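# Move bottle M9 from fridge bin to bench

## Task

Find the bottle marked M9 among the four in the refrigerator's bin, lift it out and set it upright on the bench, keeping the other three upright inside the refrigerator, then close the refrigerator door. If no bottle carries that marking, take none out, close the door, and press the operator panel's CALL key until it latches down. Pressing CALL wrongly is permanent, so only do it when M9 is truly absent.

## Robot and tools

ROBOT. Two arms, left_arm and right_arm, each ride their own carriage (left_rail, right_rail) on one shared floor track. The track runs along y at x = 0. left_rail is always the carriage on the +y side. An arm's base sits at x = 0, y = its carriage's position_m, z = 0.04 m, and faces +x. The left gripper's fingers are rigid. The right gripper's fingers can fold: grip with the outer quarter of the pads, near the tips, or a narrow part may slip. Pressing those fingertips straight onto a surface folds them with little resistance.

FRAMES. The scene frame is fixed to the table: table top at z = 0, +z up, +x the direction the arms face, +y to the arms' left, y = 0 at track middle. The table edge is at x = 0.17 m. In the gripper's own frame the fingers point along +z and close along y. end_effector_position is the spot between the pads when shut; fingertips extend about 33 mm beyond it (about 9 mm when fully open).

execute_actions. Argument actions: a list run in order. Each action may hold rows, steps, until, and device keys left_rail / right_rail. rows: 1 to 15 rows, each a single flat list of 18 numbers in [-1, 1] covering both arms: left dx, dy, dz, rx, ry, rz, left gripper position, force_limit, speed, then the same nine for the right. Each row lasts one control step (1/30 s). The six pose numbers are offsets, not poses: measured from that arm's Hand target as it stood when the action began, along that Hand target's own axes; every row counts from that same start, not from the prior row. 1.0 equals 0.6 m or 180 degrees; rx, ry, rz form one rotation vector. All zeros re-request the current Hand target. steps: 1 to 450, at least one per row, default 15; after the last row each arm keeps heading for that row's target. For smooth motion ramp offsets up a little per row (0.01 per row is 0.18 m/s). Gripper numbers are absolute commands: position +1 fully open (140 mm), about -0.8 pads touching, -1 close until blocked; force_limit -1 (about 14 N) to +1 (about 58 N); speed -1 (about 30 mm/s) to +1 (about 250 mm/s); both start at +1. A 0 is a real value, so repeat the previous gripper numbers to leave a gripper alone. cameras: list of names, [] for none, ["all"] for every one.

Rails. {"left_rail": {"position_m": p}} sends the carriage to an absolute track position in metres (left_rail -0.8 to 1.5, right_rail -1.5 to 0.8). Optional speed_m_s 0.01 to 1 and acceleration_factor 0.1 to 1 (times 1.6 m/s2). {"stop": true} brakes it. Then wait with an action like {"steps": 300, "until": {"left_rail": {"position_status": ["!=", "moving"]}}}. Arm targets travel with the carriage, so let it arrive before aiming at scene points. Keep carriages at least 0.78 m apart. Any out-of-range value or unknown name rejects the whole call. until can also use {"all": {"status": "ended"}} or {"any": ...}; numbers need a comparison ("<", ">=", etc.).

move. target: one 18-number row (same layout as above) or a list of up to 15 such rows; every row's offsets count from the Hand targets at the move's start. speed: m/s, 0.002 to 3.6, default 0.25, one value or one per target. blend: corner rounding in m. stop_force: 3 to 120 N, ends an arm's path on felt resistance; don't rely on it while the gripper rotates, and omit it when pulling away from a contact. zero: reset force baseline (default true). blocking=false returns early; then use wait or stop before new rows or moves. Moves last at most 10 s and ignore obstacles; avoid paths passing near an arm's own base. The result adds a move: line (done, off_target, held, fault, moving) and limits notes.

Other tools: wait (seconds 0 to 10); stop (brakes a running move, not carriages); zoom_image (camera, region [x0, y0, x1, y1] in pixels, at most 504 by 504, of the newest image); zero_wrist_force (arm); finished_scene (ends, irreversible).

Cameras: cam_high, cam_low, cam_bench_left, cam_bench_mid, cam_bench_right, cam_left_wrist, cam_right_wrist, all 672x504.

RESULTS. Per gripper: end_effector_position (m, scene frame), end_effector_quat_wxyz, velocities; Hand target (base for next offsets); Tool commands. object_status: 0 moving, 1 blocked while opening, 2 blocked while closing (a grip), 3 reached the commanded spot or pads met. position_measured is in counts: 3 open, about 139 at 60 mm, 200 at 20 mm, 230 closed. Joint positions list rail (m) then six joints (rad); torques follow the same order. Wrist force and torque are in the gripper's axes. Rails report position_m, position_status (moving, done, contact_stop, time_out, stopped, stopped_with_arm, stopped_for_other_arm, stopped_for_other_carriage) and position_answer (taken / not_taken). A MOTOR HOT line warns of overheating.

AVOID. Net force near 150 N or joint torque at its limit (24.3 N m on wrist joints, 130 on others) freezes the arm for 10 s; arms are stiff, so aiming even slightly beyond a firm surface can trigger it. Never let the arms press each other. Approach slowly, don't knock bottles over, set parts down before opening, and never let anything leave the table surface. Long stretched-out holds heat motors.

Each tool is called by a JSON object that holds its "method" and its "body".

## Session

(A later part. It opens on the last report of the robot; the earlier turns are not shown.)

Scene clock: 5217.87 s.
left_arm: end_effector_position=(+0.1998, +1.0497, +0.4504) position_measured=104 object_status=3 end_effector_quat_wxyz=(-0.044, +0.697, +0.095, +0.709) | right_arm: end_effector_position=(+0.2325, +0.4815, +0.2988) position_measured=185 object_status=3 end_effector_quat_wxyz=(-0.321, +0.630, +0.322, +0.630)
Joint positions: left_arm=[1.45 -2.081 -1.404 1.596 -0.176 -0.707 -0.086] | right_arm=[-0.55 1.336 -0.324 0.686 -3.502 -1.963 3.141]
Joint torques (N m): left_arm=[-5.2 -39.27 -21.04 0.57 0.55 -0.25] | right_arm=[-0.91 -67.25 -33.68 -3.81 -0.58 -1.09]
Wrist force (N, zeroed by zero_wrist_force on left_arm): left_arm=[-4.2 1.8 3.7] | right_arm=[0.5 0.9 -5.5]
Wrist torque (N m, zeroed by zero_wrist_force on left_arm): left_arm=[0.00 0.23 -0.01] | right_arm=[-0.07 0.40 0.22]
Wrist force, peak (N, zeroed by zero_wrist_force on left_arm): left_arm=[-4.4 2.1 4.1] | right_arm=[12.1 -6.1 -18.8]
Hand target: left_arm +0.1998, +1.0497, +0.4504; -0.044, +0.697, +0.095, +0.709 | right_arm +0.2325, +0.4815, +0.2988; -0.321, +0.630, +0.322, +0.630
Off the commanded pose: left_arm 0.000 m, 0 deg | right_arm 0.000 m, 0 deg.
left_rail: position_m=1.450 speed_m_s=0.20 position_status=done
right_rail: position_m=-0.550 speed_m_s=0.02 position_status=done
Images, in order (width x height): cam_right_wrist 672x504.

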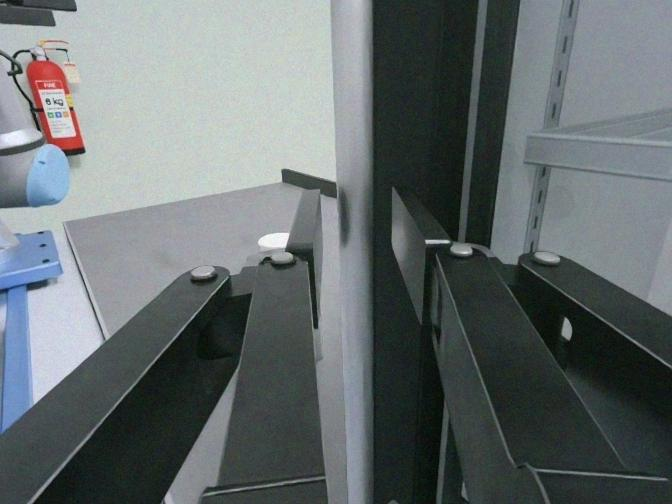

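{"method": "move", "body": {"target": [0,0,0,0,0,0,0.2,-1,-1, 0,0,-0.16667,0,0,0,-0.44,-1,-1], "speed": 0.04, "cameras": ["cam_right_wrist"]}}

Scene clock: 5228.37 s.
left_arm: end_effector_position=(+0.1998, +1.0497, +0.4504) position_measured=104 object_status=3 end_effector_quat_wxyz=(-0.044, +0.697, +0.095, +0.709) | right_arm: end_effector_position=(+0.1738, +0.4006, +0.2989) position_measured=185 object_status=3 end_effector_quat_wxyz=(-0.321, +0.630, +0.322, +0.630)
Joint positions: left_arm=[1.45 -2.081 -1.404 1.596 -0.176 -0.707 -0.086] | right_arm=[-0.55 1.392 -0.545 1.151 -3.747 -2.019 3.141]
Joint torques (N m): left_arm=[-5.59 -39.43 -21.47 0.65 0.57 -0.28] | right_arm=[11.89 -68.92 -9.72 -4.04 -2.29 2.1]
Wrist force (N, zeroed by zero_wrist_force on left_arm): left_arm=[-4.3 1.9 3.8] | right_arm=[0.8 1.1 -5.3]
Wrist torque (N m, zeroed by zero_wrist_force on left_arm): left_arm=[0.02 0.27 -0.01] | right_arm=[-0.02 0.35 0.24]
Wrist force, peak (N, zeroed by zero_wrist_force on left_arm): left_arm=[-4.4 2.0 4.1] | right_arm=[0.9 1.0 -6.0]
Hand target: left_arm +0.1998, +1.0497, +0.4504; -0.044, +0.697, +0.095, +0.709 | right_arm +0.1737, +0.4005, +0.2989; -0.321, +0.630, +0.322, +0.630
Off the commanded pose: left_arm 0.000 m, 0 deg | right_arm 0.000 m, 0 deg.
left_rail: position_m=1.450 speed_m_s=0.20 position_status=done
right_rail: position_m=-0.550 speed_m_s=0.02 position_status=done
move: done
Images, in order (width x height): cam_right_wrist 672x504.

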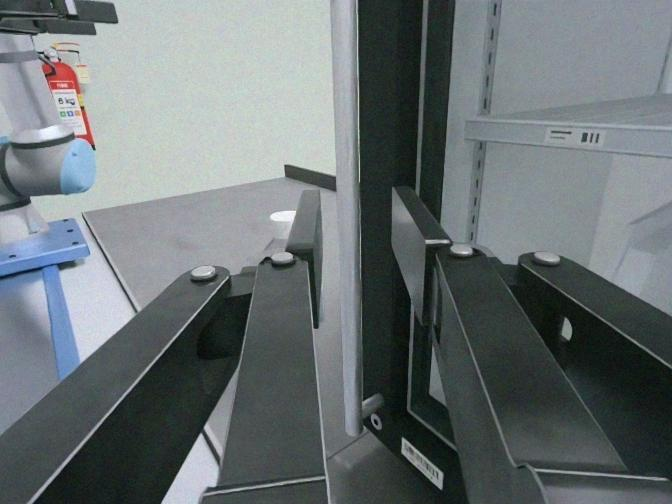

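{"method": "move", "body": {"target": [0,0,0,0,0,0,0.2,-1,-1, 0,0,-0.25,0,0,0,-0.44,-1,-1], "speed": 0.06, "cameras": ["cam_right_wrist"]}}

Scene clock: 5235.60 s.
left_arm: end_effector_position=(+0.1998, +1.0497, +0.4504) position_measured=104 object_status=3 end_effector_quat_wxyz=(-0.044, +0.697, +0.095, +0.709) | right_arm: end_effector_position=(+0.0857, +0.2792, +0.2989) position_measured=185 object_status=3 end_effector_quat_wxyz=(-0.321, +0.630, +0.322, +0.630)
Joint positions: left_arm=[1.45 -2.081 -1.404 1.596 -0.176 -0.707 -0.086] | right_arm=[-0.55 1.508 -0.753 1.599 -3.987 -2.135 3.141]
Joint torques (N m): left_arm=[-5.1 -38.9 -22.22 0.7 0.57 -0.29] | right_arm=[13.09 -58.94 -8.29 -4.17 -2.04 1.89]
Wrist force (N, zeroed by zero_wrist_force on left_arm): left_arm=[-4.1 1.9 3.7] | right_arm=[0.8 1.2 -5.5]
Wrist torque (N m, zeroed by zero_wrist_force on left_arm): left_arm=[0.03 0.22 -0.01] | right_arm=[-0.02 0.37 0.24]
Wrist force, peak (N, zeroed by zero_wrist_force on left_arm): left_arm=[-4.5 2.0 3.8] | right_arm=[1.0 1.1 -6.1]
Hand target: left_arm +0.1998, +1.0497, +0.4504; -0.044, +0.697, +0.095, +0.709 | right_arm +0.0857, +0.2791, +0.2989; -0.321, +0.630, +0.322, +0.630
Off the commanded pose: left_arm 0.000 m, 0 deg | right_arm 0.000 m, 0 deg.
left_rail: position_m=1.450 speed_m_s=0.20 position_status=done
right_rail: position_m=-0.550 speed_m_s=0.02 position_status=done
move: done
Images, in order (width x height): cam_right_wrist 672x504.

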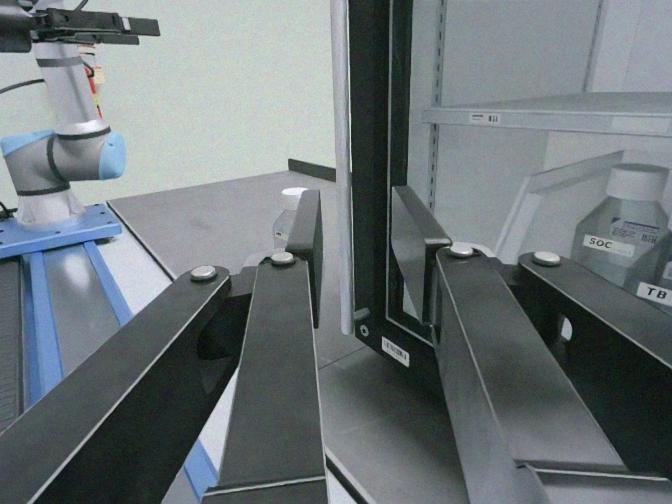

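{"method": "zoom_image", "body": {"camera": "cam_right_wrist", "region": [300, 0, 560, 400]}}

{"method": "zoom_image", "body": {"camera": "cam_right_wrist", "region": [480, 130, 672, 330]}}

Scaled by 1.260 from the camera's 672x504 image, which has a finer 960x720 frame.

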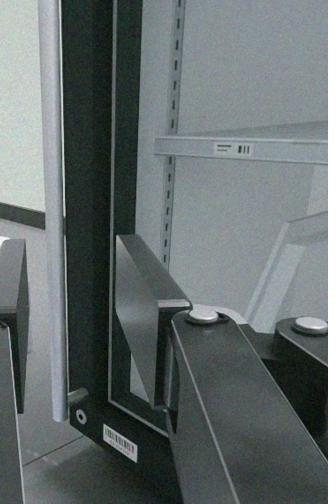

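Scaled by 2.520 from the camera's 672x504 image, which has a finer 960x720 frame.

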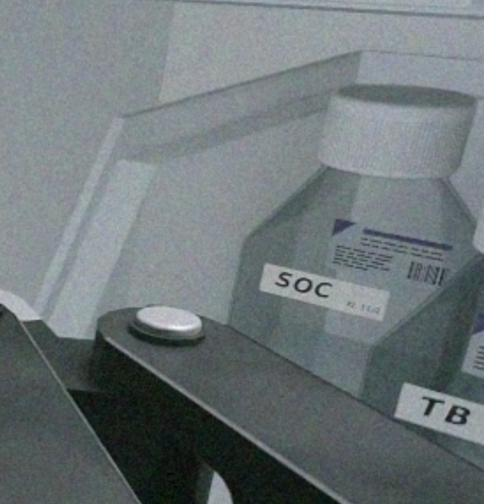

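{"method": "move", "body": {"target": [-0.01817,0.261,-0.137,-0.395,-0.0295,-0.004,0.2,-1,-1, 0,0,0,0,0,0,-0.44,-1,-1], "speed": 0.2, "cameras": ["cam_left_wrist"]}}

Scene clock: 5302.37 s.
left_arm: end_effector_position=(+0.1499, +0.8796, +0.4503) position_measured=104 object_status=3 end_effector_quat_wxyz=(+0.378, +0.622, -0.329, +0.602) | right_arm: end_effector_position=(+0.0857, +0.2791, +0.2989) position_measured=185 object_status=3 end_effector_quat_wxyz=(-0.321, +0.630, +0.322, +0.630)
Joint positions: left_arm=[1.45 -2.048 -1.855 2.018 -0.182 0.569 -0.059] | right_arm=[-0.55 1.508 -0.753 1.6 -3.988 -2.135 3.141]
Joint torques (N m): left_arm=[7.7 -20.74 -13.81 -2.9 1.79 -1.31] | right_arm=[11.5 -60.76 -6.84 -3.82 -2.01 0.58]
Wrist force (N, zeroed by zero_wrist_force on left_arm): left_arm=[-4.3 2.1 3.9] | right_arm=[1.1 0.8 -5.3]
Wrist torque (N m, zeroed by zero_wrist_force on left_arm): left_arm=[0.05 0.25 0.11] | right_arm=[-0.12 0.32 0.23]
Wrist force, peak (N, zeroed by zero_wrist_force on left_arm): left_arm=[-4.6 1.7 4.4] | right_arm=[1.1 1.0 -5.9]
Hand target: left_arm +0.1499, +0.8796, +0.4503; +0.378, +0.622, -0.329, +0.602 | right_arm +0.0857, +0.2791, +0.2989; -0.321, +0.630, +0.322, +0.630
Off the commanded pose: left_arm 0.000 m, 0 deg | right_arm 0.000 m, 0 deg.
left_rail: position_m=1.450 speed_m_s=0.20 position_status=done
right_rail: position_m=-0.550 speed_m_s=0.02 position_status=done
move: done
Images, in order (width x height): cam_left_wrist 672x504.

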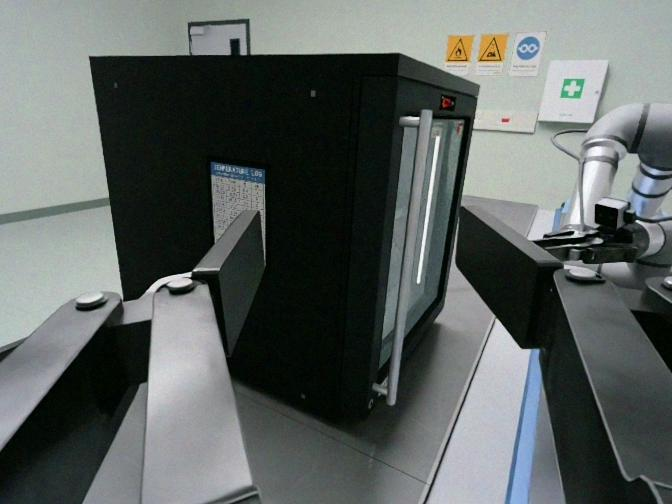

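{"method": "zoom_image", "body": {"camera": "cam_left_wrist", "region": [330, 40, 490, 200]}}

{"method": "zoom_image", "body": {"camera": "cam_left_wrist", "region": [300, 290, 460, 430]}}

{"method": "zoom_image", "body": {"camera": "cam_left_wrist", "region": [320, 60, 480, 420]}}

Scaled by 3.150 from the camera's 672x504 image, which has a finer 960x720 frame.

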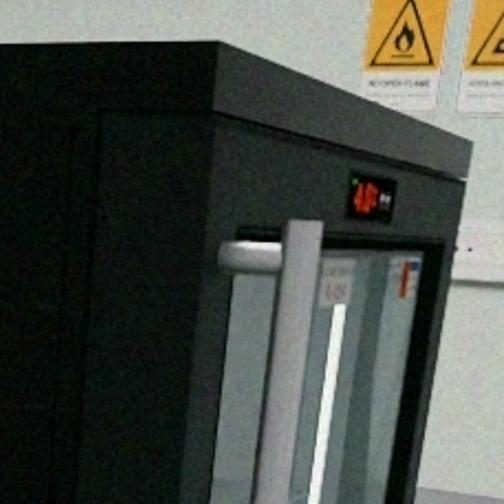

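Scaled by 3.150 from the camera's 672x504 image, which has a finer 960x720 frame.

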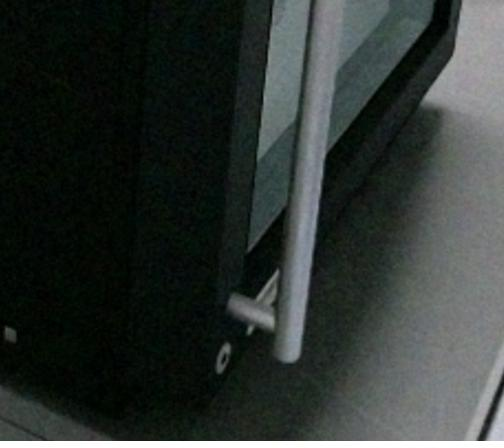

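Scaled by 1.400 from the camera's 672x504 image, which has a finer 960x720 frame.

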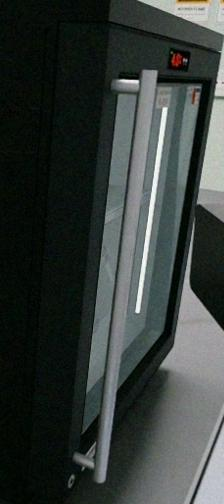

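{"method": "zoom_image", "body": {"camera": "cam_left_wrist", "region": [335, 60, 415, 140]}}

{"method": "zoom_image", "body": {"camera": "cam_left_wrist", "region": [320, 200, 400, 280]}}

{"method": "zoom_image", "body": {"camera": "cam_left_wrist", "region": [310, 340, 390, 420]}}

Scaled by 6.300 from the camera's 672x504 image, which has a finer 960x720 frame.

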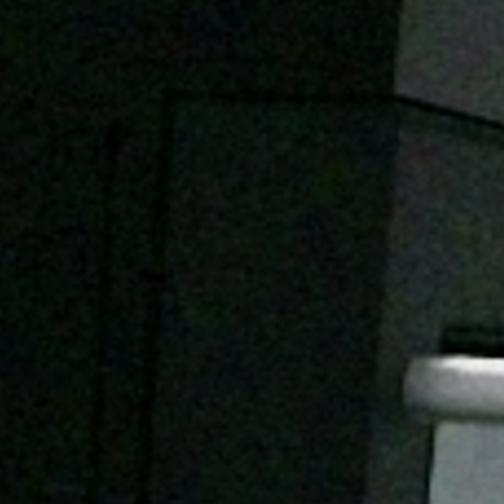

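Scaled by 6.300 from the camera's 672x504 image, which has a finer 960x720 frame.

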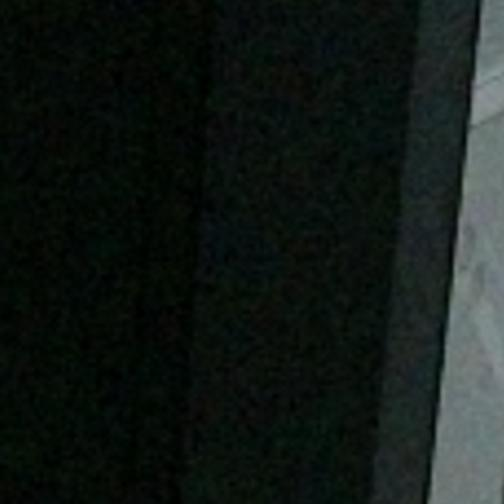

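Scaled by 6.300 from the camera's 672x504 image, which has a finer 960x720 frame.

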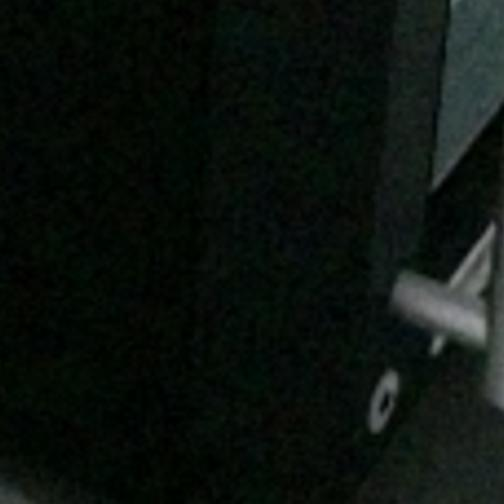

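{"method": "move", "body": {"target": [0,0,0,0,0,0,0.2,-1,-1, 0,0,-0.2,-0.1,0,0,-0.44,-1,-1], "speed": 0.08, "cameras": ["cam_right_wrist", "cam_left_wrist"]}}

{"method": "zoom_image", "body": {"camera": "cam_right_wrist", "region": [380, 60, 672, 340]}}

Scene clock: 5333.77 s.
left_arm: end_effector_position=(+0.1499, +0.8796, +0.4503) position_measured=104 object_status=3 end_effector_quat_wxyz=(+0.378, +0.622, -0.329, +0.602) | right_arm: end_effector_position=(+0.0152, +0.1820, +0.2990) position_measured=185 object_status=3 end_effector_quat_wxyz=(-0.218, +0.672, +0.219, +0.672)
Joint positions: left_arm=[1.45 -2.048 -1.855 2.018 -0.182 0.57 -0.059] | right_arm=[-0.55 1.752 -0.733 1.556 -3.964 -2.694 3.141]
Joint torques (N m): left_arm=[7.62 -3.11 -13.98 -2.93 1.67 -0.99] | right_arm=[13.62 -43.54 -25.49 0.87 -2.57 0.55]
Wrist force (N, zeroed by zero_wrist_force on left_arm): left_arm=[-4.1 2.3 3.9] | right_arm=[0.6 1.0 -5.2]
Wrist torque (N m, zeroed by zero_wrist_force on left_arm): left_arm=[0.10 0.22 0.11] | right_arm=[-0.08 0.44 0.25]
Wrist force, peak (N, zeroed by zero_wrist_force on left_arm): left_arm=[-4.6 2.2 4.2] | right_arm=[0.8 1.5 -5.9]
Hand target: left_arm +0.1499, +0.8796, +0.4503; +0.378, +0.622, -0.329, +0.602 | right_arm +0.0152, +0.1820, +0.2990; -0.218, +0.672, +0.219, +0.672
Off the commanded pose: left_arm 0.000 m, 0 deg | right_arm 0.000 m, 0 deg.
left_rail: position_m=1.450 speed_m_s=0.20 position_status=done
right_rail: position_m=-0.550 speed_m_s=0.02 position_status=done
move: done
Images, in order (width x height): cam_left_wrist 672x504, cam_right_wrist 672x504.

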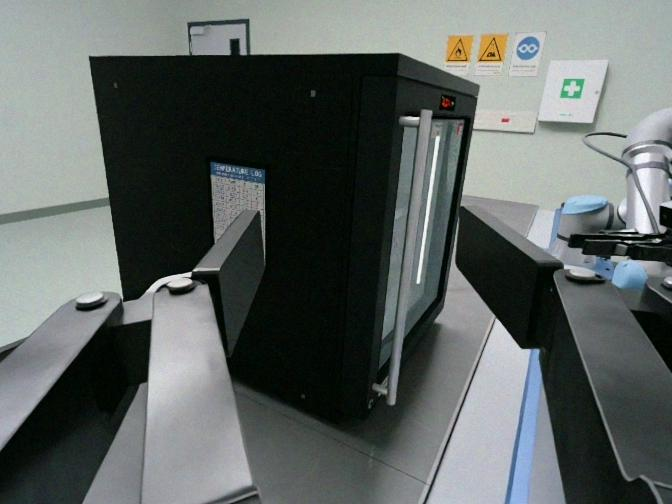

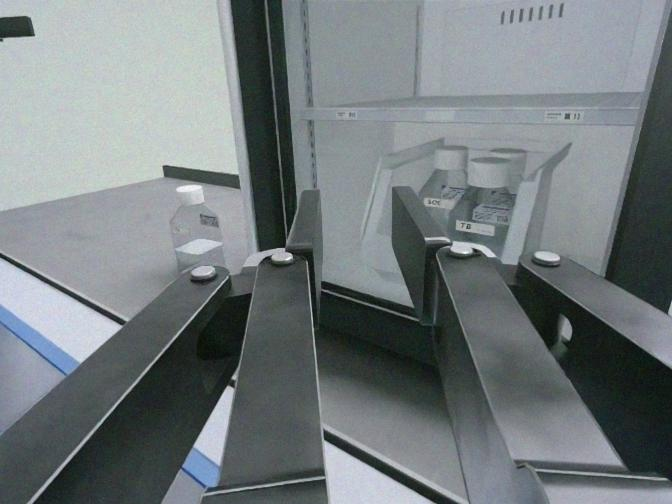

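Scaled by 1.726 from the camera's 672x504 image, which has a finer 960x720 frame.

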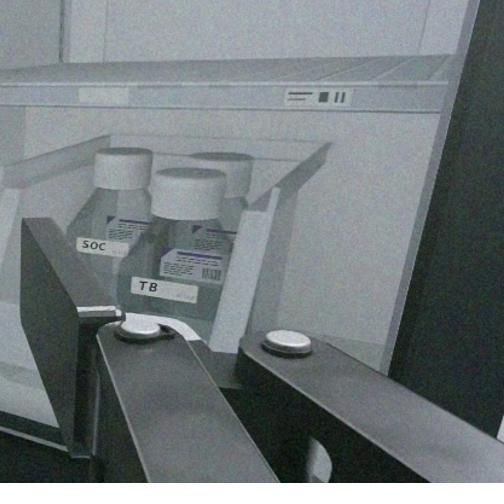

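{"method": "zoom_image", "body": {"camera": "cam_right_wrist", "region": [130, 150, 290, 310]}}

Scaled by 3.150 from the camera's 672x504 image, which has a finer 960x720 frame.

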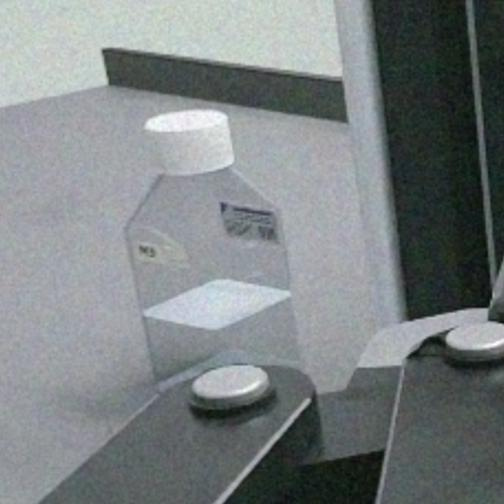

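{"method": "zoom_image", "body": {"camera": "cam_left_wrist", "region": [375, 40, 435, 100]}}

{"method": "zoom_image", "body": {"camera": "cam_left_wrist", "region": [440, 70, 500, 130]}}

Scaled by 8.400 from the camera's 672x504 image, which has a finer 960x720 frame.

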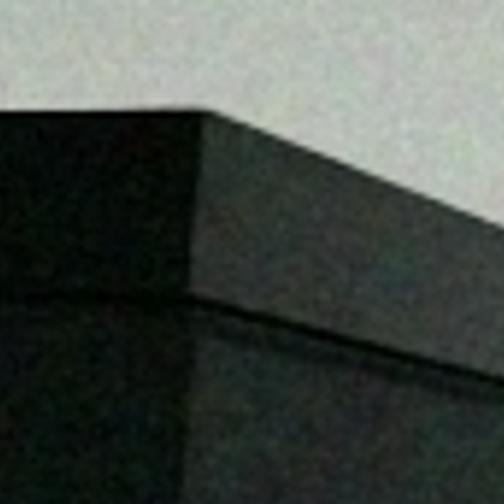

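Scaled by 8.400 from the camera's 672x504 image, which has a finer 960x720 frame.

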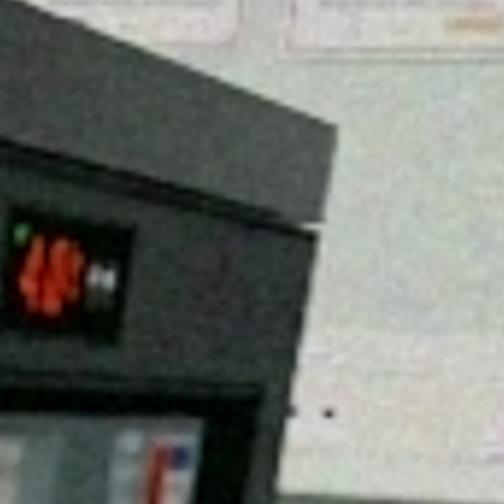

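{"method": "finished_scene", "body": {}}

The scene is finished: the task was done.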